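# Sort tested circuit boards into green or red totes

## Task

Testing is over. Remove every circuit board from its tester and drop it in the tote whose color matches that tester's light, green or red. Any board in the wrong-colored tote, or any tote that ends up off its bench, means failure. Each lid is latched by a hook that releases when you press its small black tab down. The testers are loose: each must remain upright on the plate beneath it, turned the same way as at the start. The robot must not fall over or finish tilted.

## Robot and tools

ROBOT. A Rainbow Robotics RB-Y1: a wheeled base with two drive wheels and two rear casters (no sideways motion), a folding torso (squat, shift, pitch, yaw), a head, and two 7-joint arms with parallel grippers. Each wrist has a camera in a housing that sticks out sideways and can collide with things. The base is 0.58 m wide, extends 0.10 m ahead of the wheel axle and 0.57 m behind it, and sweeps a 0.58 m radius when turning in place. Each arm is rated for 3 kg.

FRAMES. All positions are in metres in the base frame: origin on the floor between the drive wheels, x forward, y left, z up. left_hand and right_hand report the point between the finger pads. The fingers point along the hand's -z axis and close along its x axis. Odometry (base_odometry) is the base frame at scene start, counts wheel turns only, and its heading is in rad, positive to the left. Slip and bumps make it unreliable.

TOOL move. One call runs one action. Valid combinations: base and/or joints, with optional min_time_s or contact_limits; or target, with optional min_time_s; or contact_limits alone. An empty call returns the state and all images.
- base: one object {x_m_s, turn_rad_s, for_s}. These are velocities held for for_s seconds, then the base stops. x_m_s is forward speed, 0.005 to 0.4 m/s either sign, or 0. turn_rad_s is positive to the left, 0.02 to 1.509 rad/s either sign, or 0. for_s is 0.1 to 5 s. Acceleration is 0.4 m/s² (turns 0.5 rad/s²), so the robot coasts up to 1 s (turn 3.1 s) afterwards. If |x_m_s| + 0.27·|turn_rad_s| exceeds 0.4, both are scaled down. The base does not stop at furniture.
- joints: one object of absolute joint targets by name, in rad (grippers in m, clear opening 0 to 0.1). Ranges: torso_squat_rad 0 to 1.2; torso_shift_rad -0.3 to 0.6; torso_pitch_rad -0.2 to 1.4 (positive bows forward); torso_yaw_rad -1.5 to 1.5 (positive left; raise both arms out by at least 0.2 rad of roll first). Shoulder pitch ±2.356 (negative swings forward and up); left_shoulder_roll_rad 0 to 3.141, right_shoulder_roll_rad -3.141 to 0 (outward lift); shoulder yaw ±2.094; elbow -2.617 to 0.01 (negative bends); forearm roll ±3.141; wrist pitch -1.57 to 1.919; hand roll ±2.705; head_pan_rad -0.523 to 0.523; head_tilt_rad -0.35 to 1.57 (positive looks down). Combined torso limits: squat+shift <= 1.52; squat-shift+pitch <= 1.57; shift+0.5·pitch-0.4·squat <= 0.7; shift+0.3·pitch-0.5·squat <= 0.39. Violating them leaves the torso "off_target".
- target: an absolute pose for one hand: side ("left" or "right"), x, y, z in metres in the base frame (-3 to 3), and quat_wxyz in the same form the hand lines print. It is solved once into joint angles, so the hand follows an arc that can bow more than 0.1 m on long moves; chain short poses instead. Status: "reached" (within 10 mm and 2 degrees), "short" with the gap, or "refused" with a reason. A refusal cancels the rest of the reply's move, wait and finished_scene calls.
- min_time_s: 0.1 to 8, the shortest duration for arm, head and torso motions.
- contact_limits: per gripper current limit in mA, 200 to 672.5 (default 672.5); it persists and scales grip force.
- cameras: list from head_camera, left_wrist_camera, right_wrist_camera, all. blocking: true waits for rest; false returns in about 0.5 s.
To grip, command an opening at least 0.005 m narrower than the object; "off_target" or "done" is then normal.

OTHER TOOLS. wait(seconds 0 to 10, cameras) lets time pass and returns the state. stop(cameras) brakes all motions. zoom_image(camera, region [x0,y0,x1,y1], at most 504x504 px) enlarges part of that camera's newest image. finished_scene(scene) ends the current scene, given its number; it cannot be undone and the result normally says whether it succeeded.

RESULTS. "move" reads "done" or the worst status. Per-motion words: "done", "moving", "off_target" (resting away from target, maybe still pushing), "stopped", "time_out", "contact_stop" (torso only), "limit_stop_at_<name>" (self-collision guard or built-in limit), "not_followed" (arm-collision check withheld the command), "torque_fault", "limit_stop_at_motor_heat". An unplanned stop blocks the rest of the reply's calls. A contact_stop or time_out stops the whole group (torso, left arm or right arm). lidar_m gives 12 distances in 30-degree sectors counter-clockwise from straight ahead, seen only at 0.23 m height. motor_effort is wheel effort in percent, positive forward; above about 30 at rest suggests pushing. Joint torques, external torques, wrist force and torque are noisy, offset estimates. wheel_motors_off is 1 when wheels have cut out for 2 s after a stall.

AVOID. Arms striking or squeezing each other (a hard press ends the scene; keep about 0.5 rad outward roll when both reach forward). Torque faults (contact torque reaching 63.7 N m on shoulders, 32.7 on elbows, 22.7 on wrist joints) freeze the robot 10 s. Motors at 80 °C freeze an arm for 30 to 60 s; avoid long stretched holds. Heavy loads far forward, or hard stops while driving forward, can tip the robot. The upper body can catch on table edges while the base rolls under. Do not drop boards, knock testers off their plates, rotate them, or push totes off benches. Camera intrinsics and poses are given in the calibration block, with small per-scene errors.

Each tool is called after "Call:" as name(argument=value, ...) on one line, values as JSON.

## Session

Call:
move(joints={"head_tilt_rad":0.4}, cameras=["head_camera"])

Scene clock: 0.30 s.
Joint torques (N m): left_arm=[-2.08 0.98 0.03 -0.52 0.22 -0.32 0.1] | right_arm=[-1.59 -0.08 -0.31 -0.36 -0.18 -0.5 0.02]
External joint torques (N m): left_arm=[-0.06 0 -0.04 0.07 0.21 0.06 0.11] | right_arm=[-0.32 0.68 -0.27 0.03 -0.22 -0.07 0.01]
Motor temperatures (°C): left_arm=[29 31 29 32 38 34 41] | right_arm=[34 33 28 32 45 36 36]
Wrist force (N): left_arm=[-2.6 -0.4 -9.4] | right_arm=[1.2 10.8 -12.5]
Wrist torque (N m): left_arm=[0.00 -0.45 -0.19] | right_arm=[-0.08 0.80 0.50]
Wrist force, peak (N): left_arm=[-2.6 -0.2 -9.8] | right_arm=[1.0 10.9 -12.9]
move: done
base_odometry: x=+0.000 y=+0.000 heading=+0.000
lidar_m: 2.87 2.42 2.84 2.63 2.49 2.55 1.98 1.87 2.26 2.25 2.12 2.18
base_status: not commanded
joint_positions: torso_squat_rad=+0.350 torso_shift_rad=+0.000 torso_pitch_rad=+0.000 torso_yaw_rad=+0.000 left_shoulder_pitch_rad=-0.001 left_shoulder_roll_rad=+0.031 left_shoulder_yaw_rad=-0.041 left_elbow_rad=-0.170 left_forearm_roll_rad=+0.033 left_wrist_pitch_rad=+0.032 left_hand_roll_rad=+0.039 left_gripper_m=+0.100 right_shoulder_pitch_rad=+0.036 right_shoulder_roll_rad=-0.008 right_shoulder_yaw_rad=-0.002 right_elbow_rad=-0.181 right_forearm_roll_rad=-0.038 right_wrist_pitch_rad=-0.031 right_hand_roll_rad=+0.012 right_gripper_m=+0.099 head_pan_rad=+0.000 head_tilt_rad=+0.400
joint_status: all done
wheel_motors_off: 0
motor_effort: left_wheel=+3(4) right_wheel=-2(3)
chest: x=-0.2280 y=-0.0008 z=+1.2475 quat_wxyz=(+1.000, +0.000, +0.000, +0.000) (m; base frame)
left_hand: x=-0.1518 y=+0.2404 z=+0.5662 quat_wxyz=(+0.997, +0.012, -0.070, +0.014) (m; base frame)
right_hand: x=-0.1586 y=-0.2280 z=+0.5658 quat_wxyz=(+0.996, -0.004, -0.089, -0.020) (m; base frame)
pictures: head_camera

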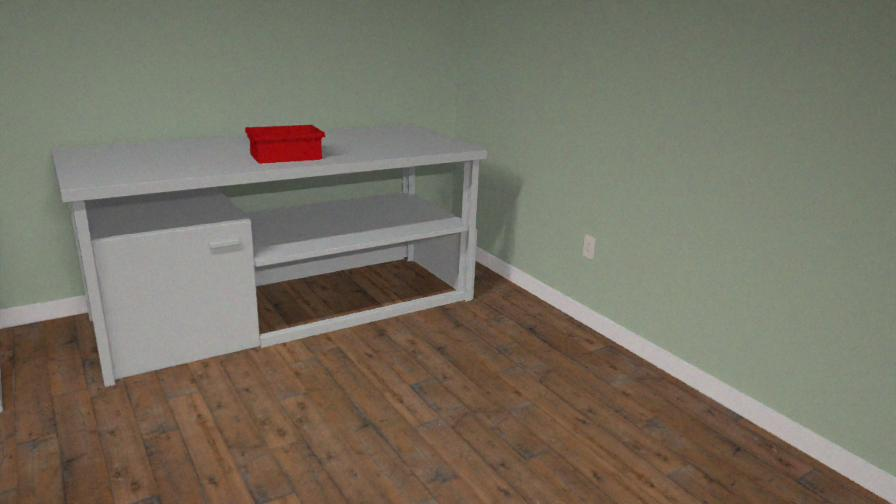

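Call:
move(base={"turn_rad_s":0.6,"for_s":1.75}, cameras=["head_camera"])

Call:
move(base={"turn_rad_s":0.6,"for_s":1.75}, cameras=["head_camera"])

Call:
move(base={"turn_rad_s":0.6,"for_s":1.75}, cameras=["head_camera"])

Call:
move(base={"turn_rad_s":0.6,"for_s":1.75}, cameras=["head_camera"])

Call:
move(base={"turn_rad_s":0.6,"for_s":1.75}, cameras=["head_camera"])

Scene clock: 16.07 s.
Joint torques (N m): left_arm=[-2.02 0.84 0.04 -0.49 0.24 -0.33 0.07] | right_arm=[-1.56 0.36 -0.45 -0.11 -0.15 -0.61 0.07]
External joint torques (N m): left_arm=[-0.01 -0.14 -0.03 0.09 0.24 0.04 0.08] | right_arm=[-0.3 1.11 -0.41 0.27 -0.19 -0.18 0.06]
Wrist force (N): left_arm=[-2.5 -0.1 -9.5] | right_arm=[1.0 10.8 -12.6]
Wrist torque (N m): left_arm=[-0.05 -0.44 -0.21] | right_arm=[-0.08 0.76 0.52]
Wrist force, peak (N): left_arm=[-2.6 -0.5 -10.1] | right_arm=[1.0 11.0 -13.0]
move: done
base_odometry: x=+0.000 y=+0.000 heading=+1.060
lidar_m: 2.85 2.62 2.48 2.55 1.95 1.84 2.23 2.27 2.15 2.21 2.88 2.43
base_status: done (sent for 1.77 of 1.77 s)
joint_positions: torso_squat_rad=+0.350 torso_shift_rad=+0.000 torso_pitch_rad=+0.000 torso_yaw_rad=+0.000 left_shoulder_pitch_rad=-0.001 left_shoulder_roll_rad=+0.031 left_shoulder_yaw_rad=-0.041 left_elbow_rad=-0.170 left_forearm_roll_rad=+0.033 left_wrist_pitch_rad=+0.032 left_hand_roll_rad=+0.039 left_gripper_m=+0.100 right_shoulder_pitch_rad=+0.036 right_shoulder_roll_rad=-0.008 right_shoulder_yaw_rad=-0.002 right_elbow_rad=-0.181 right_forearm_roll_rad=-0.038 right_wrist_pitch_rad=-0.031 right_hand_roll_rad=+0.012 right_gripper_m=+0.099 head_pan_rad=+0.000 head_tilt_rad=+0.400
joint_status: not commanded
wheel_motors_off: 0
motor_effort: left_wheel=+2(30) right_wheel=+4(29)
chest: x=-0.2280 y=-0.0008 z=+1.2475 quat_wxyz=(+1.000, +0.000, +0.000, +0.000) (m; base frame)
left_hand: x=-0.1518 y=+0.2403 z=+0.5662 quat_wxyz=(+0.997, +0.012, -0.070, +0.014) (m; base frame)
right_hand: x=-0.1586 y=-0.2280 z=+0.5658 quat_wxyz=(+0.996, -0.004, -0.089, -0.020) (m; base frame)
pictures: head_camera

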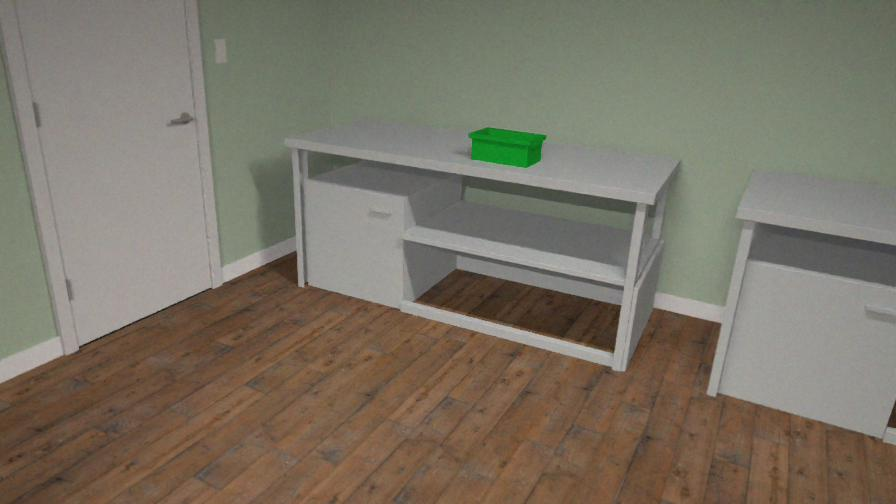

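Scene clock: 19.37 s.
Joint torques (N m): left_arm=[-2.15 1.09 0.08 -0.5 0.27 -0.39 0.08] | right_arm=[-1.51 -0.08 -0.41 -0.32 -0.13 -0.58 0]
External joint torques (N m): left_arm=[-0.13 0.11 0.01 0.09 0.26 -0.01 0.09] | right_arm=[-0.25 0.67 -0.37 0.06 -0.17 -0.15 -0.01]
Wrist force (N): left_arm=[-2.5 -0.3 -9.7] | right_arm=[1.0 10.8 -12.7]
Wrist torque (N m): left_arm=[-0.02 -0.43 -0.20] | right_arm=[-0.06 0.76 0.51]
Wrist force, peak (N): left_arm=[-2.9 -0.3 -9.9] | right_arm=[0.9 11.0 -13.0]
move: done
base_odometry: x=+0.000 y=+0.000 heading=+2.119
lidar_m: 2.48 2.56 1.94 1.84 2.22 2.23 2.12 2.21 2.93 2.46 2.85 2.62
base_status: done (sent for 1.77 of 1.77 s)
joint_positions: torso_squat_rad=+0.350 torso_shift_rad=+0.000 torso_pitch_rad=+0.000 torso_yaw_rad=+0.000 left_shoulder_pitch_rad=-0.001 left_shoulder_roll_rad=+0.031 left_shoulder_yaw_rad=-0.041 left_elbow_rad=-0.170 left_forearm_roll_rad=+0.033 left_wrist_pitch_rad=+0.032 left_hand_roll_rad=+0.039 left_gripper_m=+0.100 right_shoulder_pitch_rad=+0.036 right_shoulder_roll_rad=-0.008 right_shoulder_yaw_rad=-0.002 right_elbow_rad=-0.181 right_forearm_roll_rad=-0.038 right_wrist_pitch_rad=-0.031 right_hand_roll_rad=+0.012 right_gripper_m=+0.099 head_pan_rad=+0.000 head_tilt_rad=+0.400
joint_status: not commanded
wheel_motors_off: 0
motor_effort: left_wheel=+1(16) right_wheel=+4(24)
chest: x=-0.2280 y=-0.0008 z=+1.2475 quat_wxyz=(+1.000, +0.000, +0.000, +0.000) (m; base frame)
left_hand: x=-0.1518 y=+0.2403 z=+0.5662 quat_wxyz=(+0.997, +0.012, -0.070, +0.014) (m; base frame)
right_hand: x=-0.1586 y=-0.2280 z=+0.5658 quat_wxyz=(+0.996, -0.004, -0.089, -0.020) (m; base frame)
pictures: head_camera

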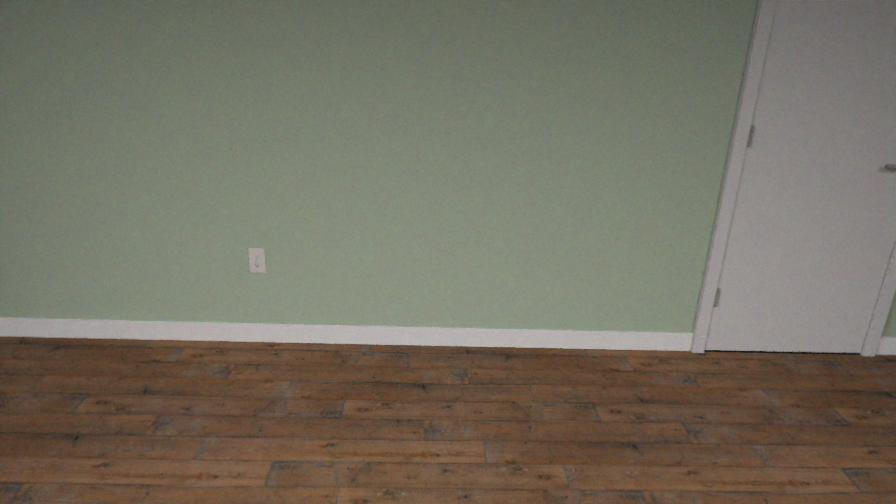

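Scene clock: 22.67 s.
Joint torques (N m): left_arm=[-2.11 1.07 0.06 -0.5 0.25 -0.36 0.07] | right_arm=[-1.38 -0.08 -0.45 -0.11 -0.2 -0.47 0.06]
External joint torques (N m): left_arm=[-0.1 0.08 -0.01 0.08 0.25 0.02 0.08] | right_arm=[-0.12 0.67 -0.42 0.27 -0.24 -0.04 0.05]
Wrist force (N): left_arm=[-2.5 -0.4 -9.5] | right_arm=[0.8 10.6 -12.7]
Wrist torque (N m): left_arm=[0.01 -0.45 -0.22] | right_arm=[-0.05 0.74 0.51]
Wrist force, peak (N): left_arm=[-2.6 -0.2 -10.0] | right_arm=[0.8 10.8 -13.3]
move: done
base_odometry: x=+0.000 y=+0.000 heading=-3.104
lidar_m: 1.94 1.85 2.22 2.21 2.12 2.18 2.91 2.47 2.88 2.61 2.49 2.56
base_status: done (sent for 1.77 of 1.77 s)
joint_positions: torso_squat_rad=+0.350 torso_shift_rad=+0.000 torso_pitch_rad=+0.000 torso_yaw_rad=+0.000 left_shoulder_pitch_rad=-0.001 left_shoulder_roll_rad=+0.031 left_shoulder_yaw_rad=-0.041 left_elbow_rad=-0.170 left_forearm_roll_rad=+0.033 left_wrist_pitch_rad=+0.032 left_hand_roll_rad=+0.039 left_gripper_m=+0.100 right_shoulder_pitch_rad=+0.036 right_shoulder_roll_rad=-0.008 right_shoulder_yaw_rad=-0.002 right_elbow_rad=-0.181 right_forearm_roll_rad=-0.038 right_wrist_pitch_rad=-0.031 right_hand_roll_rad=+0.012 right_gripper_m=+0.099 head_pan_rad=+0.000 head_tilt_rad=+0.400
joint_status: not commanded
wheel_motors_off: 0
motor_effort: left_wheel=+0(15) right_wheel=+5(25)
chest: x=-0.2280 y=-0.0008 z=+1.2475 quat_wxyz=(+1.000, +0.000, +0.000, +0.000) (m; base frame)
left_hand: x=-0.1518 y=+0.2403 z=+0.5662 quat_wxyz=(+0.997, +0.012, -0.070, +0.014) (m; base frame)
right_hand: x=-0.1586 y=-0.2280 z=+0.5658 quat_wxyz=(+0.996, -0.004, -0.089, -0.020) (m; base frame)
pictures: head_camera

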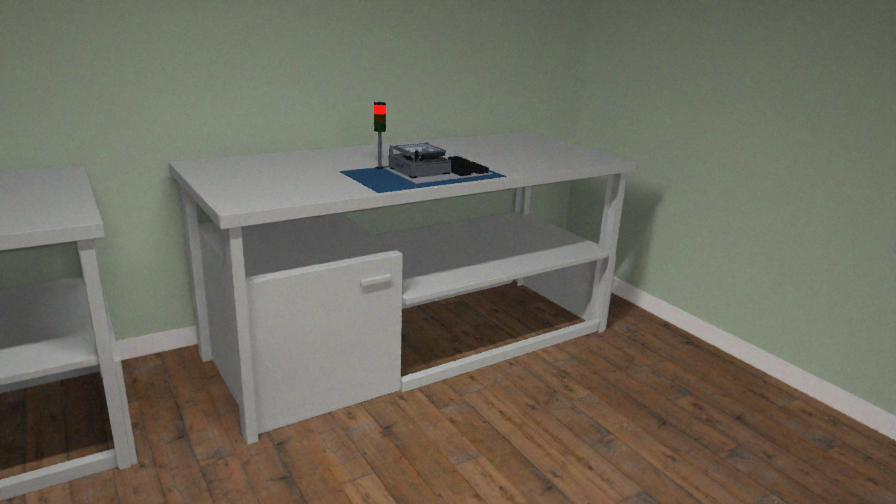

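Scene clock: 25.97 s.
Joint torques (N m): left_arm=[-2.27 0.95 0.09 -0.42 0.2 -0.44 0.18] | right_arm=[-1.4 0.11 -0.42 -0.27 -0.21 -0.54 -0.04]
External joint torques (N m): left_arm=[-0.26 -0.03 0.02 0.16 0.2 -0.06 0.19] | right_arm=[-0.14 0.86 -0.38 0.11 -0.25 -0.11 -0.05]
Wrist force (N): left_arm=[-2.5 0.1 -9.6] | right_arm=[1.0 11.1 -12.4]
Wrist torque (N m): left_arm=[-0.04 -0.44 -0.20] | right_arm=[-0.11 0.76 0.50]
Wrist force, peak (N): left_arm=[-2.9 -0.4 -10.0] | right_arm=[1.1 10.9 -13.1]
move: done
base_odometry: x=+0.000 y=+0.000 heading=-2.044
lidar_m: 2.23 2.21 2.11 2.18 2.94 2.43 2.85 2.63 2.52 2.60 1.92 1.84
base_status: done (sent for 1.77 of 1.77 s)
joint_positions: torso_squat_rad=+0.350 torso_shift_rad=+0.000 torso_pitch_rad=+0.000 torso_yaw_rad=+0.000 left_shoulder_pitch_rad=-0.001 left_shoulder_roll_rad=+0.031 left_shoulder_yaw_rad=-0.041 left_elbow_rad=-0.170 left_forearm_roll_rad=+0.033 left_wrist_pitch_rad=+0.032 left_hand_roll_rad=+0.039 left_gripper_m=+0.100 right_shoulder_pitch_rad=+0.036 right_shoulder_roll_rad=-0.008 right_shoulder_yaw_rad=-0.002 right_elbow_rad=-0.181 right_forearm_roll_rad=-0.038 right_wrist_pitch_rad=-0.031 right_hand_roll_rad=+0.012 right_gripper_m=+0.099 head_pan_rad=+0.000 head_tilt_rad=+0.400
joint_status: not commanded
wheel_motors_off: 0
motor_effort: left_wheel=+1(15) right_wheel=+5(25)
chest: x=-0.2280 y=-0.0008 z=+1.2475 quat_wxyz=(+1.000, +0.000, +0.000, +0.000) (m; base frame)
left_hand: x=-0.1518 y=+0.2403 z=+0.5662 quat_wxyz=(+0.997, +0.012, -0.070, +0.014) (m; base frame)
right_hand: x=-0.1586 y=-0.2280 z=+0.5658 quat_wxyz=(+0.996, -0.004, -0.089, -0.020) (m; base frame)
pictures: head_camera

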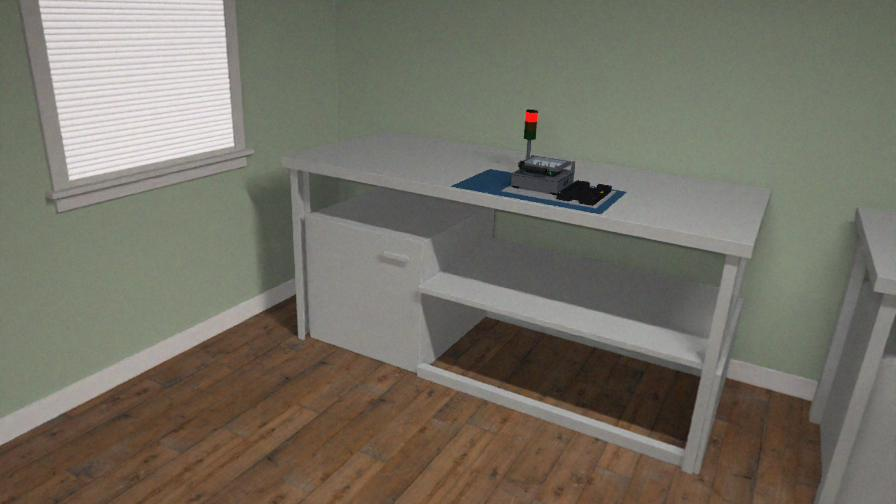

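Scene clock: 29.27 s.
Joint torques (N m): left_arm=[-2.08 1.15 -0.08 -0.42 0.18 -0.32 0.1] | right_arm=[-1.46 0 -0.31 -0.28 -0.25 -0.45 0.05]
External joint torques (N m): left_arm=[-0.07 0.16 -0.15 0.16 0.17 0.05 0.1] | right_arm=[-0.2 0.75 -0.28 0.1 -0.29 -0.02 0.04]
Wrist force (N): left_arm=[-2.5 -0.4 -9.8] | right_arm=[0.8 10.6 -12.8]
Wrist torque (N m): left_arm=[0.02 -0.44 -0.21] | right_arm=[-0.05 0.74 0.51]
Wrist force, peak (N): left_arm=[-2.7 -0.4 -10.1] | right_arm=[0.9 11.1 -12.9]
move: done
base_odometry: x=+0.000 y=+0.000 heading=-0.985
lidar_m: 2.12 2.19 2.96 2.43 2.85 2.60 2.48 2.60 1.96 1.88 2.23 2.21
base_status: done (sent for 1.77 of 1.77 s)
joint_positions: torso_squat_rad=+0.350 torso_shift_rad=+0.000 torso_pitch_rad=+0.000 torso_yaw_rad=+0.000 left_shoulder_pitch_rad=-0.001 left_shoulder_roll_rad=+0.031 left_shoulder_yaw_rad=-0.041 left_elbow_rad=-0.170 left_forearm_roll_rad=+0.033 left_wrist_pitch_rad=+0.032 left_hand_roll_rad=+0.039 left_gripper_m=+0.100 right_shoulder_pitch_rad=+0.036 right_shoulder_roll_rad=-0.008 right_shoulder_yaw_rad=-0.002 right_elbow_rad=-0.181 right_forearm_roll_rad=-0.038 right_wrist_pitch_rad=-0.031 right_hand_roll_rad=+0.012 right_gripper_m=+0.099 head_pan_rad=+0.000 head_tilt_rad=+0.400
joint_status: not commanded
wheel_motors_off: 0
motor_effort: left_wheel=+2(15) right_wheel=+6(24)
chest: x=-0.2280 y=-0.0008 z=+1.2475 quat_wxyz=(+1.000, +0.000, +0.000, +0.000) (m; base frame)
left_hand: x=-0.1518 y=+0.2403 z=+0.5662 quat_wxyz=(+0.997, +0.012, -0.070, +0.014) (m; base frame)
right_hand: x=-0.1586 y=-0.2280 z=+0.5658 quat_wxyz=(+0.996, -0.004, -0.089, -0.020) (m; base frame)
pictures: head_camera

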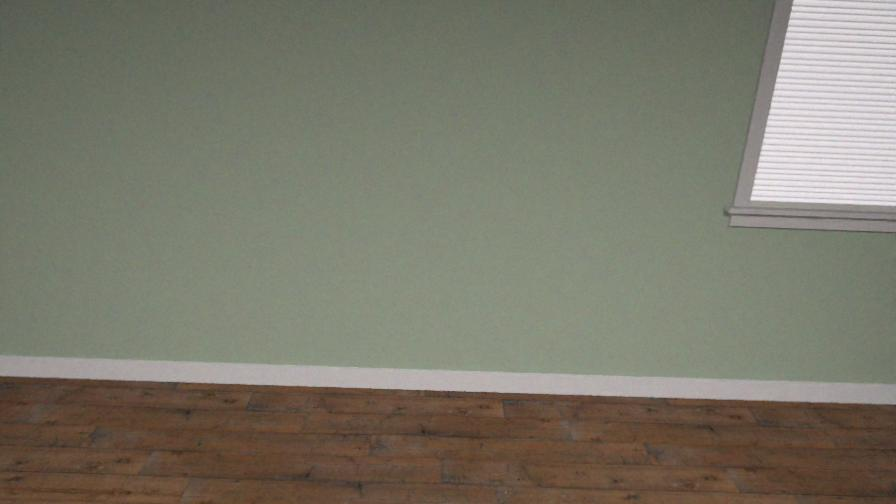

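Call:
move(joints={"left_gripper_m":0,"right_gripper_m":0}, base={"turn_rad_s":-0.4,"for_s":1.4})

Call:
move(base={"x_m_s":0.4,"for_s":3.57})

Call:
move(base={"turn_rad_s":-0.5,"for_s":2.13}, cameras=["head_camera"])

Call:
move(target={"side":"right","x":0.2,"y":-0.3,"z":1.12,"quat_wxyz":[0.924,0,-0.383,0]}, min_time_s=2)

Call:
move(target={"side":"left","x":0.2,"y":0.3,"z":1.12,"quat_wxyz":[0.924,0,-0.383,0]}, min_time_s=2)

Call:
move(joints={"head_tilt_rad":0.55}, cameras=["head_camera"])

Scene clock: 50.77 s.
Joint torques (N m): left_arm=[-2.2 0.94 0.08 -0.5 0.21 -0.35 0.02] | right_arm=[-1.32 0.08 -0.45 -0.14 -0.27 -0.42 0.08]
External joint torques (N m): left_arm=[-0.19 -0.04 0.01 0.09 0.2 0.03 0.02] | right_arm=[-0.06 0.84 -0.42 0.25 -0.31 0.01 0.07]
Wrist force (N): left_arm=[-2.5 -0.4 -9.4] | right_arm=[1.1 10.5 -12.7]
Wrist torque (N m): left_arm=[-0.01 -0.43 -0.21] | right_arm=[-0.03 0.78 0.51]
Wrist force, peak (N): left_arm=[-2.4 -0.4 -10.0] | right_arm=[1.1 11.1 -12.9]
move: done
base_odometry: x=+0.000 y=+0.000 heading=-1.544
lidar_m: 2.23 2.11 2.17 2.88 2.43 2.85 2.66 2.52 2.58 1.94 1.84 2.23
base_status: done (sent for 1.4 of 1.4 s)
joint_positions: torso_squat_rad=+0.350 torso_shift_rad=+0.000 torso_pitch_rad=+0.000 torso_yaw_rad=+0.000 left_shoulder_pitch_rad=-0.001 left_shoulder_roll_rad=+0.031 left_shoulder_yaw_rad=-0.041 left_elbow_rad=-0.170 left_forearm_roll_rad=+0.033 left_wrist_pitch_rad=+0.032 left_hand_roll_rad=+0.039 left_gripper_m=+0.000 right_shoulder_pitch_rad=+0.036 right_shoulder_roll_rad=-0.008 right_shoulder_yaw_rad=-0.002 right_elbow_rad=-0.181 right_forearm_roll_rad=-0.038 right_wrist_pitch_rad=-0.031 right_hand_roll_rad=+0.012 right_gripper_m=+0.000 head_pan_rad=+0.000 head_tilt_rad=+0.400
joint_status: all done
wheel_motors_off: 0
motor_effort: left_wheel=+8(17) right_wheel=+0(22)
chest: x=-0.2280 y=-0.0007 z=+1.2475 quat_wxyz=(+1.000, +0.000, +0.000, +0.000) (m; base frame)
left_hand: x=-0.1518 y=+0.2404 z=+0.5662 quat_wxyz=(+0.997, +0.012, -0.070, +0.014) (m; base frame)
right_hand: x=-0.1586 y=-0.2280 z=+0.5658 quat_wxyz=(+0.996, -0.004, -0.089, -0.020) (m; base frame)
pictures: none

Scene clock: 55.87 s.
Joint torques (N m): left_arm=[-1.44 1.12 0.08 -0.46 0.24 -0.37 0.03] | right_arm=[-1.43 0.22 -0.19 -0.18 -0.23 -0.48 0.07]
External joint torques (N m): left_arm=[0.57 0.14 0.01 0.13 0.24 0 0.04] | right_arm=[-0.17 0.97 -0.15 0.2 -0.27 -0.06 0.06]
Wrist force (N): left_arm=[-2.5 -0.3 -9.6] | right_arm=[0.9 10.8 -12.8]
Wrist torque (N m): left_arm=[0.00 -0.42 -0.21] | right_arm=[-0.07 0.73 0.50]
Wrist force, peak (N): left_arm=[-2.7 -0.2 -9.9] | right_arm=[1.4 11.2 -12.8]
move: done
base_odometry: x=+0.038 y=-1.426 heading=-1.544
lidar_m: 0.97 0.90 0.94 1.26 3.06 3.31 3.92 3.72 1.88 1.61 1.13 1.16
base_status: done (sent for 3.57 of 3.57 s)
joint_positions: torso_squat_rad=+0.350 torso_shift_rad=+0.000 torso_pitch_rad=+0.000 torso_yaw_rad=+0.000 left_shoulder_pitch_rad=-0.001 left_shoulder_roll_rad=+0.031 left_shoulder_yaw_rad=-0.041 left_elbow_rad=-0.170 left_forearm_roll_rad=+0.033 left_wrist_pitch_rad=+0.032 left_hand_roll_rad=+0.039 left_gripper_m=+0.000 right_shoulder_pitch_rad=+0.036 right_shoulder_roll_rad=-0.008 right_shoulder_yaw_rad=-0.002 right_elbow_rad=-0.181 right_forearm_roll_rad=-0.038 right_wrist_pitch_rad=-0.031 right_hand_roll_rad=+0.012 right_gripper_m=+0.000 head_pan_rad=+0.000 head_tilt_rad=+0.400
joint_status: not commanded
wheel_motors_off: 0
motor_effort: left_wheel=+0(36) right_wheel=-2(21)
chest: x=-0.2280 y=-0.0007 z=+1.2475 quat_wxyz=(+1.000, +0.000, +0.000, +0.000) (m; base frame)
left_hand: x=-0.1518 y=+0.2404 z=+0.5662 quat_wxyz=(+0.997, +0.012, -0.070, +0.014) (m; base frame)
right_hand: x=-0.1586 y=-0.2280 z=+0.5658 quat_wxyz=(+0.996, -0.004, -0.089, -0.020) (m; base frame)
pictures: none

Scene clock: 59.37 s.
Joint torques (N m): left_arm=[-1.62 0.93 0.01 -0.42 0.23 -0.38 0.08] | right_arm=[-1.18 -0.09 -0.51 -0.13 -0.18 -0.47 0.02]
External joint torques (N m): left_arm=[0.4 -0.05 -0.06 0.17 0.22 0 0.08] | right_arm=[0.08 0.67 -0.47 0.25 -0.22 -0.04 0.01]
Wrist force (N): left_arm=[-2.6 -0.3 -9.7] | right_arm=[1.2 10.7 -12.9]
Wrist torque (N m): left_arm=[-0.01 -0.45 -0.21] | right_arm=[-0.05 0.80 0.51]
Wrist force, peak (N): left_arm=[-2.5 -0.2 -10.0] | right_arm=[1.1 11.1 -13.1]
move: done
base_odometry: x=+0.038 y=-1.426 heading=-2.610
lidar_m: 1.13 1.16 0.97 0.91 0.94 1.23 2.96 3.33 3.92 3.72 1.86 1.59
base_status: done (sent for 2.13 of 2.13 s)
joint_positions: torso_squat_rad=+0.350 torso_shift_rad=+0.000 torso_pitch_rad=+0.000 torso_yaw_rad=+0.000 left_shoulder_pitch_rad=-0.001 left_shoulder_roll_rad=+0.031 left_shoulder_yaw_rad=-0.041 left_elbow_rad=-0.170 left_forearm_roll_rad=+0.033 left_wrist_pitch_rad=+0.032 left_hand_roll_rad=+0.039 left_gripper_m=+0.000 right_shoulder_pitch_rad=+0.036 right_shoulder_roll_rad=-0.008 right_shoulder_yaw_rad=-0.002 right_elbow_rad=-0.181 right_forearm_roll_rad=-0.038 right_wrist_pitch_rad=-0.031 right_hand_roll_rad=+0.012 right_gripper_m=+0.000 head_pan_rad=+0.000 head_tilt_rad=+0.400
joint_status: not commanded
wheel_motors_off: 0
motor_effort: left_wheel=+4(27) right_wheel=+1(28)
chest: x=-0.2280 y=-0.0007 z=+1.2475 quat_wxyz=(+1.000, +0.000, +0.000, +0.000) (m; base frame)
left_hand: x=-0.1518 y=+0.2404 z=+0.5662 quat_wxyz=(+0.997, +0.012, -0.070, +0.014) (m; base frame)
right_hand: x=-0.1586 y=-0.2280 z=+0.5658 quat_wxyz=(+0.996, -0.004, -0.089, -0.020) (m; base frame)
pictures: head_camera
camera_calibration:
head_camera: T_world_to_cam=[[0.00558788, -0.998759, 0.0494898, -0.0729656], [-0.352779, -0.0482775, -0.934461, 1.33895], [0.93569, -0.0122373, -0.352611, 0.642122], [0, 0, 0, 1]] pos_world=[-0.128068, -0.000376315, 1.48122]

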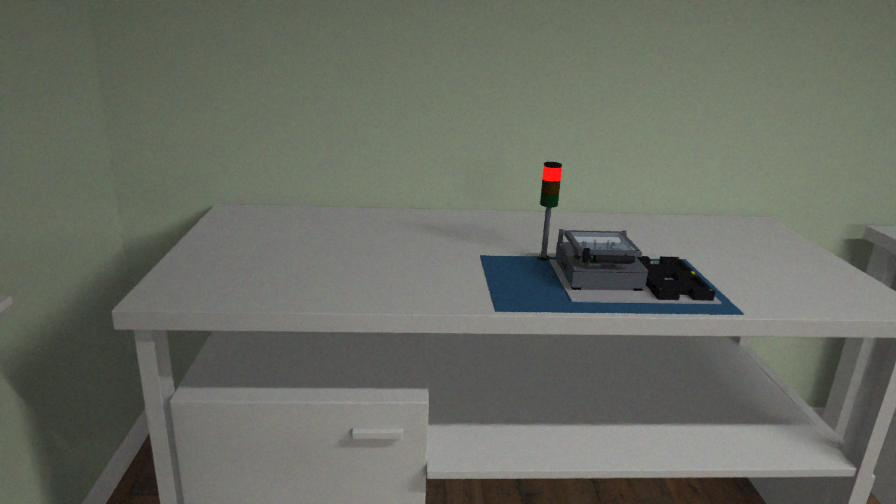

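Scene clock: 62.17 s.
Joint torques (N m): left_arm=[-1.72 1.21 0.18 -0.54 0.27 -0.32 0.13] | right_arm=[-12.4 -9.33 -6.55 -5.16 0.49 -1.59 -0.02]
External joint torques (N m): left_arm=[0.3 0.23 0.11 0.04 0.27 0.06 0.13] | right_arm=[0.39 0.69 -0.37 1.05 -0.24 -0.2 -0.06]
Wrist force (N): left_arm=[-2.6 -0.3 -9.6] | right_arm=[-2.2 10.7 -11.3]
Wrist torque (N m): left_arm=[0.00 -0.44 -0.21] | right_arm=[-0.06 0.62 0.48]
Wrist force, peak (N): left_arm=[-2.6 -0.5 -10.1] | right_arm=[-0.3 12.6 -12.6]
move: done
base_odometry: x=+0.038 y=-1.426 heading=-2.610
lidar_m: 1.13 1.16 0.98 0.92 0.94 1.24 2.96 3.34 3.92 3.71 1.86 1.58
base_status: not commanded
joint_positions: torso_squat_rad=+0.350 torso_shift_rad=+0.000 torso_pitch_rad=+0.000 torso_yaw_rad=+0.000 left_shoulder_pitch_rad=-0.001 left_shoulder_roll_rad=+0.031 left_shoulder_yaw_rad=-0.041 left_elbow_rad=-0.170 left_forearm_roll_rad=+0.033 left_wrist_pitch_rad=+0.032 left_hand_roll_rad=+0.039 left_gripper_m=+0.000 right_shoulder_pitch_rad=-0.208 right_shoulder_roll_rad=-0.633 right_shoulder_yaw_rad=-0.093 right_elbow_rad=-2.276 right_forearm_roll_rad=-0.529 right_wrist_pitch_rad=+1.634 right_hand_roll_rad=-0.385 right_gripper_m=+0.000 head_pan_rad=+0.000 head_tilt_rad=+0.400
joint_status: all done
wheel_motors_off: 0
motor_effort: left_wheel=+5(7) right_wheel=+2(4)
chest: x=-0.2280 y=-0.0007 z=+1.2475 quat_wxyz=(+1.000, +0.000, +0.000, +0.000) (m; base frame)
left_hand: x=-0.1518 y=+0.2403 z=+0.5662 quat_wxyz=(+0.997, +0.012, -0.070, +0.014) (m; base frame)
right_hand: x=+0.2000 y=-0.3000 z=+1.1201 quat_wxyz=(+0.924, +0.000, -0.383, +0.000) (m; base frame)
right_hand_status: reached (checked arc, planned for 2.4 s): 0 mm and 0.0 deg off.
pictures: none

Scene clock: 64.93 s.
Joint torques (N m): left_arm=[-11.19 9.11 6.92 -4.47 -0.4 -1.42 0.1] | right_arm=[-12 -9.47 -6.31 -5.17 0.51 -1.59 0.05]
External joint torques (N m): left_arm=[0.68 -0.05 0.34 1.14 0.18 -0.1 0.14] | right_arm=[0.79 0.56 -0.13 1.05 -0.22 -0.19 0.01]
Wrist force (N): left_arm=[-6.0 -0.3 -8.1] | right_arm=[-2.2 10.8 -11.0]
Wrist torque (N m): left_arm=[-0.01 -0.67 -0.19] | right_arm=[-0.05 0.61 0.49]
Wrist force, peak (N): left_arm=[-4.5 0.0 -9.8] | right_arm=[-2.5 11.2 -11.6]
move: done
base_odometry: x=+0.038 y=-1.426 heading=-2.610
lidar_m: 1.13 1.16 0.97 0.92 0.94 1.24 2.96 3.33 3.92 3.72 1.86 1.58
base_status: not commanded
joint_positions: torso_squat_rad=+0.350 torso_shift_rad=+0.000 torso_pitch_rad=+0.000 torso_yaw_rad=+0.000 left_shoulder_pitch_rad=-0.198 left_shoulder_roll_rad=+0.702 left_shoulder_yaw_rad=+0.061 left_elbow_rad=-2.274 left_forearm_roll_rad=+0.564 left_wrist_pitch_rad=+1.591 left_hand_roll_rad=+0.444 left_gripper_m=+0.000 right_shoulder_pitch_rad=-0.208 right_shoulder_roll_rad=-0.633 right_shoulder_yaw_rad=-0.093 right_elbow_rad=-2.276 right_forearm_roll_rad=-0.529 right_wrist_pitch_rad=+1.634 right_hand_roll_rad=-0.385 right_gripper_m=+0.000 head_pan_rad=+0.000 head_tilt_rad=+0.400
joint_status: all done
wheel_motors_off: 0
motor_effort: left_wheel=+6(9) right_wheel=+3(5)
chest: x=-0.2280 y=-0.0007 z=+1.2475 quat_wxyz=(+1.000, +0.000, +0.000, +0.000) (m; base frame)
left_hand: x=+0.1999 y=+0.2999 z=+1.1200 quat_wxyz=(+0.924, +0.000, -0.383, +0.000) (m; base frame)
left_hand_status: reached (checked arc, planned for 2.4 s): 0 mm and 0.0 deg off.
right_hand: x=+0.2000 y=-0.3000 z=+1.1201 quat_wxyz=(+0.924, +0.000, -0.383, +0.000) (m; base frame)
pictures: none

Scene clock: 65.60 s.
Joint torques (N m): left_arm=[-11.23 9.34 6.98 -4.71 -0.46 -1.45 0.14] | right_arm=[-12.02 -9.05 -6.58 -5.28 0.48 -1.59 -0.05]
External joint torques (N m): left_arm=[0.65 0.19 0.4 0.91 0.12 -0.13 0.18] | right_arm=[0.77 0.98 -0.4 0.93 -0.25 -0.2 -0.09]
Wrist force (N): left_arm=[-5.9 0.0 -8.1] | right_arm=[-2.4 10.9 -11.1]
Wrist torque (N m): left_arm=[-0.04 -0.63 -0.18] | right_arm=[-0.08 0.61 0.47]
Wrist force, peak (N): left_arm=[-6.3 -0.3 -8.6] | right_arm=[-2.4 10.8 -11.4]
move: done
base_odometry: x=+0.038 y=-1.426 heading=-2.610
lidar_m: 1.14 1.16 0.98 0.92 0.94 1.24 2.97 3.33 3.94 3.72 1.86 1.59
base_status: not commanded
joint_positions: torso_squat_rad=+0.350 torso_shift_rad=+0.000 torso_pitch_rad=+0.000 torso_yaw_rad=+0.000 left_shoulder_pitch_rad=-0.198 left_shoulder_roll_rad=+0.702 left_shoulder_yaw_rad=+0.061 left_elbow_rad=-2.274 left_forearm_roll_rad=+0.564 left_wrist_pitch_rad=+1.591 left_hand_roll_rad=+0.444 left_gripper_m=+0.000 right_shoulder_pitch_rad=-0.208 right_shoulder_roll_rad=-0.633 right_shoulder_yaw_rad=-0.093 right_elbow_rad=-2.276 right_forearm_roll_rad=-0.529 right_wrist_pitch_rad=+1.634 right_hand_roll_rad=-0.385 right_gripper_m=+0.000 head_pan_rad=+0.000 head_tilt_rad=+0.550
joint_status: all done
wheel_motors_off: 0
motor_effort: left_wheel=+6(8) right_wheel=+3(3)
chest: x=-0.2280 y=-0.0007 z=+1.2475 quat_wxyz=(+1.000, +0.000, +0.000, +0.000) (m; base frame)
left_hand: x=+0.2000 y=+0.2999 z=+1.1200 quat_wxyz=(+0.924, +0.000, -0.383, +0.000) (m; base frame)
right_hand: x=+0.2000 y=-0.3000 z=+1.1201 quat_wxyz=(+0.924, +0.000, -0.383, +0.000) (m; base frame)
pictures: head_camera
camera_calibration:
head_camera: T_world_to_cam=[[0.0130033, -0.99876, 0.0480515, -0.0693593], [-0.488373, -0.0482775, -0.871298, 1.21952], [0.872538, -0.0121373, -0.488395, 0.825706], [0, 0, 0, 1]] pos_world=[-0.123979, -0.00037615, 1.46917]

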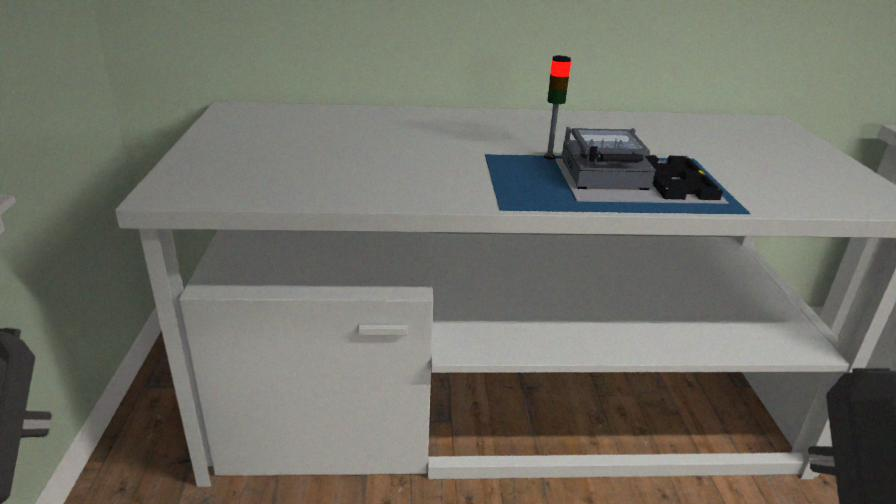

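Call:
move(base={"turn_rad_s":-0.1,"for_s":0.85})

Call:
move(base={"x_m_s":0.3,"for_s":2.7})

Call:
move(base={"turn_rad_s":0.1,"for_s":0.85})

Call:
move(target={"side":"left","x":0.25,"y":0.3,"z":1.12,"quat_wxyz":[0.924,0,-0.383,0]}, min_time_s=1.5)

Call:
move(joints={"torso_pitch_rad":0.45}, cameras=["head_camera"])

Scene clock: 85.50 s.
Joint torques (N m): left_arm=[-11.18 9.36 7 -4.63 -0.38 -1.45 0.09] | right_arm=[-12.24 -9.13 -6.41 -5.19 0.5 -1.6 0.01]
External joint torques (N m): left_arm=[0.7 0.2 0.42 0.99 0.21 -0.13 0.13] | right_arm=[0.55 0.9 -0.23 1.03 -0.23 -0.21 -0.03]
Wrist force (N): left_arm=[-6.1 0.0 -8.1] | right_arm=[-2.4 10.5 -11.4]
Wrist torque (N m): left_arm=[-0.04 -0.68 -0.21] | right_arm=[-0.04 0.58 0.47]
Wrist force, peak (N): left_arm=[-6.2 -0.5 -8.5] | right_arm=[-2.6 10.9 -11.5]
move: done
base_odometry: x=+0.038 y=-1.426 heading=-2.697
lidar_m: 1.13 1.14 1.01 0.92 0.93 1.15 2.37 3.31 4.06 3.70 1.87 1.59
base_status: done (sent for 0.87 of 0.87 s)
joint_positions: torso_squat_rad=+0.350 torso_shift_rad=+0.000 torso_pitch_rad=+0.000 torso_yaw_rad=+0.000 left_shoulder_pitch_rad=-0.198 left_shoulder_roll_rad=+0.702 left_shoulder_yaw_rad=+0.061 left_elbow_rad=-2.274 left_forearm_roll_rad=+0.564 left_wrist_pitch_rad=+1.591 left_hand_roll_rad=+0.444 left_gripper_m=+0.000 right_shoulder_pitch_rad=-0.208 right_shoulder_roll_rad=-0.633 right_shoulder_yaw_rad=-0.093 right_elbow_rad=-2.276 right_forearm_roll_rad=-0.529 right_wrist_pitch_rad=+1.634 right_hand_roll_rad=-0.385 right_gripper_m=+0.000 head_pan_rad=+0.000 head_tilt_rad=+0.550
joint_status: not commanded
wheel_motors_off: 0
motor_effort: left_wheel=+3(23) right_wheel=+2(17)
chest: x=-0.2280 y=-0.0007 z=+1.2475 quat_wxyz=(+1.000, +0.000, +0.000, +0.000) (m; base frame)
left_hand: x=+0.1999 y=+0.2999 z=+1.1200 quat_wxyz=(+0.924, +0.000, -0.383, +0.000) (m; base frame)
right_hand: x=+0.2000 y=-0.3000 z=+1.1201 quat_wxyz=(+0.924, +0.000, -0.383, +0.000) (m; base frame)
pictures: none

Scene clock: 89.40 s.
Joint torques (N m): left_arm=[-11.47 9.52 7.09 -4.74 -0.3 -1.4 0.15] | right_arm=[-11.98 -9.21 -6.46 -5.24 0.41 -1.59 -0.01]
External joint torques (N m): left_arm=[0.41 0.36 0.51 0.88 0.28 -0.08 0.19] | right_arm=[0.81 0.81 -0.28 0.98 -0.32 -0.19 -0.05]
Wrist force (N): left_arm=[-6.0 -0.2 -8.1] | right_arm=[-2.2 10.8 -11.5]
Wrist torque (N m): left_arm=[-0.02 -0.67 -0.20] | right_arm=[-0.09 0.62 0.47]
Wrist force, peak (N): left_arm=[-5.9 -0.2 -8.6] | right_arm=[-2.8 11.0 -11.6]
move: done
base_odometry: x=-0.693 y=-1.775 heading=-2.697
lidar_m: 0.66 0.33 0.42 1.04 1.04 1.31 2.67 4.09 3.93 3.19 1.06 1.08
base_status: done (sent for 2.7 of 2.7 s)
joint_positions: torso_squat_rad=+0.350 torso_shift_rad=+0.000 torso_pitch_rad=+0.000 torso_yaw_rad=+0.000 left_shoulder_pitch_rad=-0.199 left_shoulder_roll_rad=+0.702 left_shoulder_yaw_rad=+0.061 left_elbow_rad=-2.274 left_forearm_roll_rad=+0.563 left_wrist_pitch_rad=+1.591 left_hand_roll_rad=+0.444 left_gripper_m=+0.000 right_shoulder_pitch_rad=-0.208 right_shoulder_roll_rad=-0.633 right_shoulder_yaw_rad=-0.093 right_elbow_rad=-2.276 right_forearm_roll_rad=-0.529 right_wrist_pitch_rad=+1.634 right_hand_roll_rad=-0.385 right_gripper_m=+0.000 head_pan_rad=+0.000 head_tilt_rad=+0.550
joint_status: not commanded
wheel_motors_off: 0
motor_effort: left_wheel=-5(30) right_wheel=+0(30)
chest: x=-0.2280 y=-0.0007 z=+1.2475 quat_wxyz=(+1.000, +0.000, +0.000, +0.000) (m; base frame)
left_hand: x=+0.2000 y=+0.2999 z=+1.1200 quat_wxyz=(+0.924, +0.000, -0.383, +0.000) (m; base frame)
right_hand: x=+0.2000 y=-0.3000 z=+1.1201 quat_wxyz=(+0.924, +0.000, -0.383, +0.000) (m; base frame)
pictures: none

Scene clock: 90.90 s.
Joint torques (N m): left_arm=[-11.22 9.41 7.07 -4.64 -0.39 -1.39 0.16] | right_arm=[-11.92 -9.04 -6.4 -5.19 0.37 -1.56 0]
External joint torques (N m): left_arm=[0.66 0.25 0.5 0.97 0.2 -0.07 0.2] | right_arm=[0.87 0.98 -0.22 1.03 -0.36 -0.17 -0.04]
Wrist force (N): left_arm=[-6.0 -0.2 -8.3] | right_arm=[-2.7 10.7 -11.4]
Wrist torque (N m): left_arm=[-0.02 -0.67 -0.19] | right_arm=[-0.08 0.56 0.47]
Wrist force, peak (N): left_arm=[-6.2 -0.2 -8.4] | right_arm=[-2.5 10.9 -11.5]
move: done
base_odometry: x=-0.693 y=-1.775 heading=-2.611
lidar_m: 0.39 0.34 0.44 1.04 1.06 1.40 3.31 4.15 3.80 1.44 1.07 1.04
base_status: done (sent for 0.87 of 0.87 s)
joint_positions: torso_squat_rad=+0.350 torso_shift_rad=+0.000 torso_pitch_rad=+0.000 torso_yaw_rad=+0.000 left_shoulder_pitch_rad=-0.199 left_shoulder_roll_rad=+0.702 left_shoulder_yaw_rad=+0.061 left_elbow_rad=-2.274 left_forearm_roll_rad=+0.563 left_wrist_pitch_rad=+1.591 left_hand_roll_rad=+0.444 left_gripper_m=+0.000 right_shoulder_pitch_rad=-0.208 right_shoulder_roll_rad=-0.633 right_shoulder_yaw_rad=-0.093 right_elbow_rad=-2.276 right_forearm_roll_rad=-0.529 right_wrist_pitch_rad=+1.634 right_hand_roll_rad=-0.385 right_gripper_m=+0.000 head_pan_rad=+0.000 head_tilt_rad=+0.550
joint_status: not commanded
wheel_motors_off: 0
motor_effort: left_wheel=-6(25) right_wheel=+0(24)
chest: x=-0.2280 y=-0.0007 z=+1.2475 quat_wxyz=(+1.000, +0.000, +0.000, +0.000) (m; base frame)
left_hand: x=+0.2000 y=+0.2999 z=+1.1200 quat_wxyz=(+0.924, +0.000, -0.383, +0.000) (m; base frame)
right_hand: x=+0.2000 y=-0.3000 z=+1.1201 quat_wxyz=(+0.924, +0.000, -0.383, +0.000) (m; base frame)
pictures: none

Scene clock: 92.73 s.
Joint torques (N m): left_arm=[-15.03 7.51 5.52 -4.54 -0.34 -1.62 -0.33] | right_arm=[-12.23 -9.22 -6.15 -5.2 0.45 -1.57 0.02]
External joint torques (N m): left_arm=[-0.49 -1.99 -1.34 1.61 0.18 -0.27 -0.3] | right_arm=[0.56 0.8 0.03 1.02 -0.28 -0.18 -0.02]
Wrist force (N): left_arm=[-6.3 -0.1 -7.7] | right_arm=[-2.4 10.7 -11.0]
Wrist torque (N m): left_arm=[-0.04 -0.70 -0.19] | right_arm=[-0.05 0.59 0.48]
Wrist force, peak (N): left_arm=[-6.4 -0.4 -8.1] | right_arm=[-2.5 11.0 -11.6]
move: done
base_odometry: x=-0.693 y=-1.775 heading=-2.611
lidar_m: 0.39 0.34 0.45 1.03 1.07 1.40 3.31 4.16 3.81 1.43 1.07 1.04
base_status: not commanded
joint_positions: torso_squat_rad=+0.350 torso_shift_rad=+0.000 torso_pitch_rad=+0.000 torso_yaw_rad=+0.000 left_shoulder_pitch_rad=-0.348 left_shoulder_roll_rad=+0.680 left_shoulder_yaw_rad=+0.005 left_elbow_rad=-2.061 left_forearm_roll_rad=+0.537 left_wrist_pitch_rad=+1.534 left_hand_roll_rad=+0.397 left_gripper_m=+0.000 right_shoulder_pitch_rad=-0.208 right_shoulder_roll_rad=-0.633 right_shoulder_yaw_rad=-0.093 right_elbow_rad=-2.276 right_forearm_roll_rad=-0.529 right_wrist_pitch_rad=+1.634 right_hand_roll_rad=-0.385 right_gripper_m=+0.000 head_pan_rad=+0.000 head_tilt_rad=+0.550
joint_status: all done
wheel_motors_off: 0
motor_effort: left_wheel=-6(8) right_wheel=+1(2)
chest: x=-0.2280 y=-0.0007 z=+1.2475 quat_wxyz=(+1.000, +0.000, +0.000, +0.000) (m; base frame)
left_hand: x=+0.2492 y=+0.3001 z=+1.1203 quat_wxyz=(+0.924, +0.000, -0.383, +0.000) (m; base frame)
left_hand_status: reached (checked arc, planned for 1.5 s): 1 mm and 0.1 deg off.
right_hand: x=+0.2000 y=-0.3000 z=+1.1201 quat_wxyz=(+0.924, +0.000, -0.383, +0.000) (m; base frame)
pictures: none

Scene clock: 95.03 s.
Joint torques (N m): left_arm=[-8.49 7.59 5.5 -6 -0.13 -0.89 -0.26] | right_arm=[-5.23 -8.75 -6.41 -6.62 0.22 -0.88 0.03]
External joint torques (N m): left_arm=[-0.3 -1.63 -0.86 1.46 0.11 -0.21 -0.24] | right_arm=[0.51 0.72 -0.42 1.12 -0.28 -0.21 0.01]
Wrist force (N): left_arm=[-3.9 0.0 -9.1] | right_arm=[-0.5 10.9 -13.0]
Wrist torque (N m): left_arm=[-0.08 -0.56 -0.20] | right_arm=[-0.08 0.70 0.50]
Wrist force, peak (N): left_arm=[-3.9 -0.1 -9.6] | right_arm=[0.0 11.0 -13.1]
move: done
base_odometry: x=-0.693 y=-1.775 heading=-2.611
lidar_m: 0.39 0.34 0.45 1.04 1.06 1.39 3.30 4.15 3.80 1.44 1.06 1.05
base_status: not commanded
joint_positions: torso_squat_rad=+0.350 torso_shift_rad=+0.000 torso_pitch_rad=+0.450 torso_yaw_rad=+0.000 left_shoulder_pitch_rad=-0.348 left_shoulder_roll_rad=+0.680 left_shoulder_yaw_rad=+0.005 left_elbow_rad=-2.061 left_forearm_roll_rad=+0.537 left_wrist_pitch_rad=+1.534 left_hand_roll_rad=+0.397 left_gripper_m=+0.000 right_shoulder_pitch_rad=-0.208 right_shoulder_roll_rad=-0.633 right_shoulder_yaw_rad=-0.093 right_elbow_rad=-2.276 right_forearm_roll_rad=-0.529 right_wrist_pitch_rad=+1.634 right_hand_roll_rad=-0.385 right_gripper_m=+0.000 head_pan_rad=+0.000 head_tilt_rad=+0.550
joint_status: all done
wheel_motors_off: 0
motor_effort: left_wheel=-7(8) right_wheel=+1(3)
chest: x=-0.0934 y=-0.0007 z=+1.2167 quat_wxyz=(+0.975, +0.000, +0.223, +0.000) (m; base frame)
left_hand: x=+0.2809 y=+0.3002 z=+0.8947 quat_wxyz=(+0.986, +0.000, -0.167, +0.000) (m; base frame)
right_hand: x=+0.2366 y=-0.2999 z=+0.9158 quat_wxyz=(+0.986, +0.000, -0.167, +0.000) (m; base frame)
pictures: head_camera
camera_calibration:
head_camera: T_world_to_cam=[[0.0329429, -0.998754, 0.0374799, -0.0549438], [-0.8187, -0.0484757, -0.572172, 0.863558], [0.573276, -0.0118357, -0.819277, 1.06785], [0, 0, 0, 1]] pos_world=[0.0966296, -0.00037493, 1.37103]

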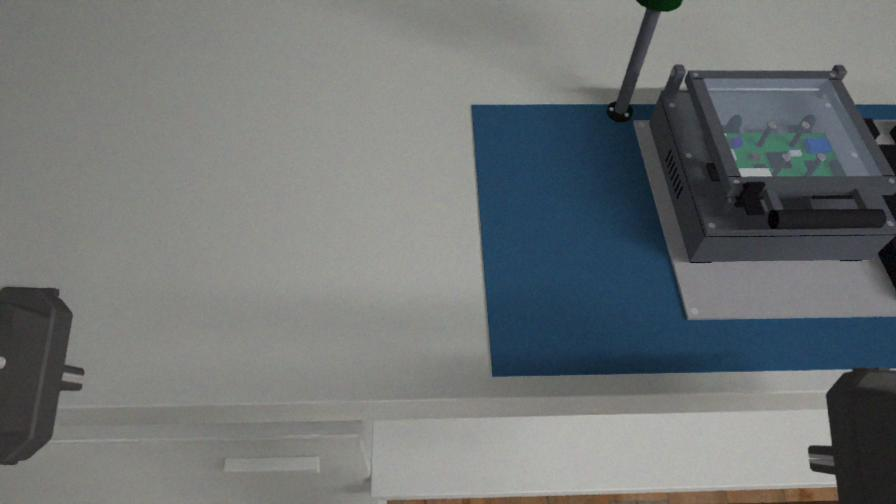

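Call:
move(target={"side":"right","x":0.28,"y":-0.3,"z":1.06,"quat_wxyz":[0.985,0,-0.174,0]}, min_time_s=2)

Call:
move(base={"x_m_s":0.1,"for_s":1.1})

Call:
move(target={"side":"right","x":0.33,"y":-0.28,"z":1.05,"quat_wxyz":[0.985,0,-0.174,0]}, min_time_s=1.5, cameras=["right_wrist_camera","head_camera"])

Scene clock: 106.97 s.
Joint torques (N m): left_arm=[-8.3 7.57 5.18 -6.05 -0.16 -0.9 -0.26] | right_arm=[-11.05 -13.72 -8.51 -3.6 0.06 -0.43 -0.25]
External joint torques (N m): left_arm=[-0.11 -1.65 -1.18 1.41 0.08 -0.22 -0.25] | right_arm=[-0.64 -0.3 -0.65 0.04 -0.57 0.15 -0.27]
Wrist force (N): left_arm=[-3.7 -0.2 -9.1] | right_arm=[0.2 11.2 -12.9]
Wrist torque (N m): left_arm=[-0.05 -0.54 -0.20] | right_arm=[-0.13 0.75 0.52]
Wrist force, peak (N): left_arm=[-4.1 -0.3 -9.4] | right_arm=[-0.1 10.9 -13.3]
move: done
base_odometry: x=-0.693 y=-1.775 heading=-2.611
lidar_m: 0.39 0.35 0.44 1.03 1.06 1.40 3.31 4.15 3.80 1.43 1.06 1.05
base_status: not commanded
joint_positions: torso_squat_rad=+0.350 torso_shift_rad=+0.000 torso_pitch_rad=+0.450 torso_yaw_rad=+0.000 left_shoulder_pitch_rad=-0.348 left_shoulder_roll_rad=+0.680 left_shoulder_yaw_rad=+0.005 left_elbow_rad=-2.061 left_forearm_roll_rad=+0.537 left_wrist_pitch_rad=+1.534 left_hand_roll_rad=+0.397 left_gripper_m=+0.000 right_shoulder_pitch_rad=-0.583 right_shoulder_roll_rad=-0.990 right_shoulder_yaw_rad=-0.183 right_elbow_rad=-2.316 right_forearm_roll_rad=-0.987 right_wrist_pitch_rad=+1.919 right_hand_roll_rad=-0.686 right_gripper_m=+0.000 head_pan_rad=+0.000 head_tilt_rad=+0.550
joint_status: all done
wheel_motors_off: 0
motor_effort: left_wheel=-8(8) right_wheel=-1(3)
chest: x=-0.0934 y=-0.0007 z=+1.2167 quat_wxyz=(+0.975, +0.000, +0.223, +0.000) (m; base frame)
left_hand: x=+0.2809 y=+0.3002 z=+0.8947 quat_wxyz=(+0.986, +0.000, -0.167, +0.000) (m; base frame)
right_hand: x=+0.2796 y=-0.3007 z=+1.0600 quat_wxyz=(+0.984, +0.000, -0.176, -0.001) (m; base frame)
right_hand_status: reached (checked arc, planned for 2.0 s): 1 mm and 0.2 deg off.
pictures: none

Scene clock: 108.60 s.
Joint torques (N m): left_arm=[-7.71 7.64 5.31 -6 -0.08 -0.83 -0.35] | right_arm=[-10.4 -13.51 -8.62 -3.41 0.09 -0.52 -0.18]
External joint torques (N m): left_arm=[0.48 -1.59 -1.05 1.46 0.16 -0.15 -0.33] | right_arm=[0.01 -0.09 -0.75 0.22 -0.54 0.05 -0.2]
Wrist force (N): left_arm=[-3.6 -0.1 -9.0] | right_arm=[-0.2 10.9 -12.7]
Wrist torque (N m): left_arm=[-0.07 -0.52 -0.20] | right_arm=[-0.08 0.72 0.51]
Wrist force, peak (N): left_arm=[-3.8 0.0 -9.5] | right_arm=[0.1 11.2 -13.3]
move: done
base_odometry: x=-0.788 y=-1.830 heading=-2.611
lidar_m: 0.43 0.23 0.30 0.69 1.07 1.41 3.34 4.27 3.80 1.04 1.04 0.94
base_status: done (sent for 1.1 of 1.1 s)
joint_positions: torso_squat_rad=+0.350 torso_shift_rad=+0.000 torso_pitch_rad=+0.450 torso_yaw_rad=+0.000 left_shoulder_pitch_rad=-0.348 left_shoulder_roll_rad=+0.680 left_shoulder_yaw_rad=+0.005 left_elbow_rad=-2.061 left_forearm_roll_rad=+0.537 left_wrist_pitch_rad=+1.534 left_hand_roll_rad=+0.397 left_gripper_m=+0.000 right_shoulder_pitch_rad=-0.583 right_shoulder_roll_rad=-0.990 right_shoulder_yaw_rad=-0.183 right_elbow_rad=-2.316 right_forearm_roll_rad=-0.987 right_wrist_pitch_rad=+1.919 right_hand_roll_rad=-0.686 right_gripper_m=+0.000 head_pan_rad=+0.000 head_tilt_rad=+0.550
joint_status: not commanded
wheel_motors_off: 0
motor_effort: left_wheel=-1(29) right_wheel=-3(24)
chest: x=-0.0934 y=-0.0007 z=+1.2167 quat_wxyz=(+0.975, +0.000, +0.223, +0.000) (m; base frame)
left_hand: x=+0.2809 y=+0.3002 z=+0.8947 quat_wxyz=(+0.986, +0.000, -0.167, +0.000) (m; base frame)
right_hand: x=+0.2797 y=-0.3007 z=+1.0601 quat_wxyz=(+0.984, +0.000, -0.176, -0.001) (m; base frame)
pictures: none

Scene clock: 110.43 s.
Joint torques (N m): left_arm=[-7.76 7.44 5.41 -6.04 -0.12 -0.87 -0.31] | right_arm=[-14.08 -10.29 -6.83 -3.16 0.58 -0.9 0.37]
External joint torques (N m): left_arm=[0.43 -1.78 -0.95 1.42 0.12 -0.19 -0.29] | right_arm=[-0.38 2.77 1.53 1.21 -0.06 -0.32 0.35]
Wrist force (N): left_arm=[-3.7 0.0 -9.6] | right_arm=[0.1 10.7 -12.7]
Wrist torque (N m): left_arm=[-0.08 -0.54 -0.21] | right_arm=[-0.06 0.75 0.49]
Wrist force, peak (N): left_arm=[-3.7 -0.1 -9.6] | right_arm=[-0.4 10.9 -13.2]
move: done
base_odometry: x=-0.788 y=-1.830 heading=-2.611
lidar_m: 0.42 0.24 0.30 0.68 1.07 1.40 3.34 4.26 3.78 1.03 1.04 0.92
base_status: not commanded
joint_positions: torso_squat_rad=+0.350 torso_shift_rad=+0.000 torso_pitch_rad=+0.450 torso_yaw_rad=+0.000 left_shoulder_pitch_rad=-0.348 left_shoulder_roll_rad=+0.680 left_shoulder_yaw_rad=+0.005 left_elbow_rad=-2.061 left_forearm_roll_rad=+0.537 left_wrist_pitch_rad=+1.534 left_hand_roll_rad=+0.397 left_gripper_m=+0.000 right_shoulder_pitch_rad=-0.779 right_shoulder_roll_rad=-0.957 right_shoulder_yaw_rad=+0.006 right_elbow_rad=-2.120 right_forearm_roll_rad=-0.900 right_wrist_pitch_rad=+1.872 right_hand_roll_rad=-0.669 right_gripper_m=+0.000 head_pan_rad=+0.000 head_tilt_rad=+0.550
joint_status: all done
wheel_motors_off: 0
motor_effort: left_wheel=-1(2) right_wheel=-3(5)
chest: x=-0.0934 y=-0.0007 z=+1.2167 quat_wxyz=(+0.975, +0.000, +0.223, +0.000) (m; base frame)
left_hand: x=+0.2809 y=+0.3002 z=+0.8947 quat_wxyz=(+0.986, +0.000, -0.167, +0.000) (m; base frame)
right_hand: x=+0.3292 y=-0.2803 z=+1.0506 quat_wxyz=(+0.984, +0.000, -0.175, +0.000) (m; base frame)
right_hand_status: reached (checked arc, planned for 1.5 s): 1 mm and 0.2 deg off.
pictures: head_camera, right_wrist_camera
camera_calibration:
head_camera: T_world_to_cam=[[0.0329451, -0.998754, 0.0374814, -0.0549493], [-0.8187, -0.0484783, -0.572172, 0.86364], [0.573276, -0.0118357, -0.819277, 1.0678], [0, 0, 0, 1]] pos_world=[0.0967296, -0.00037492, 1.37103]
right_wrist_camera: T_world_to_cam=[[-0.932261, 0.0197322, -0.361247, 0.694433], [-0.143814, 0.89602, 0.420079, -0.109666], [0.331973, 0.443576, -0.832487, 0.961368], [0, 0, 0, 1]] pos_world=[0.312473, -0.341879, 1.09726]

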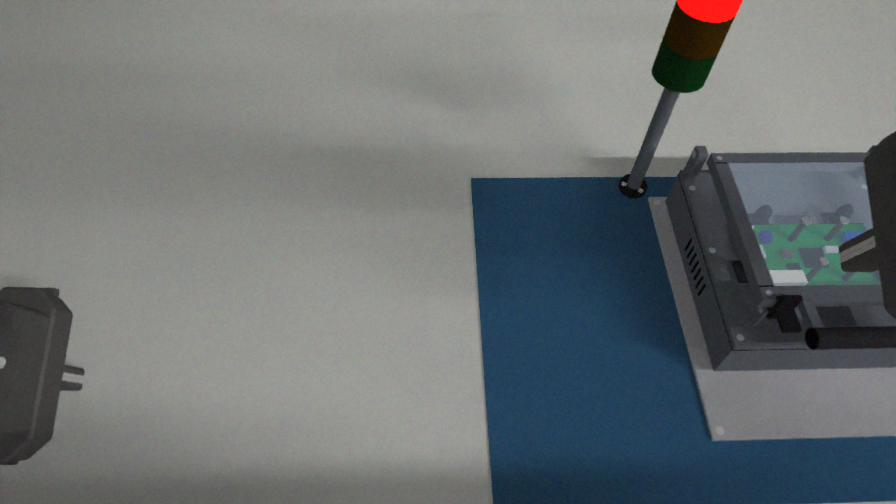

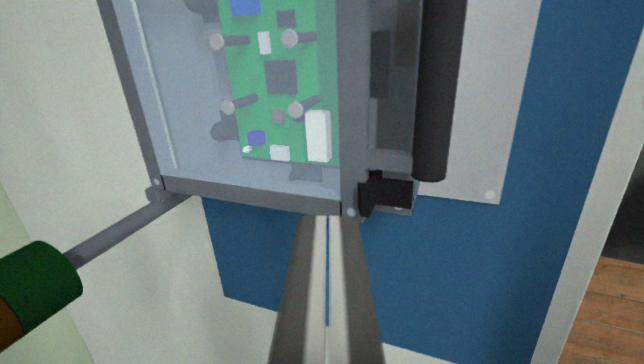

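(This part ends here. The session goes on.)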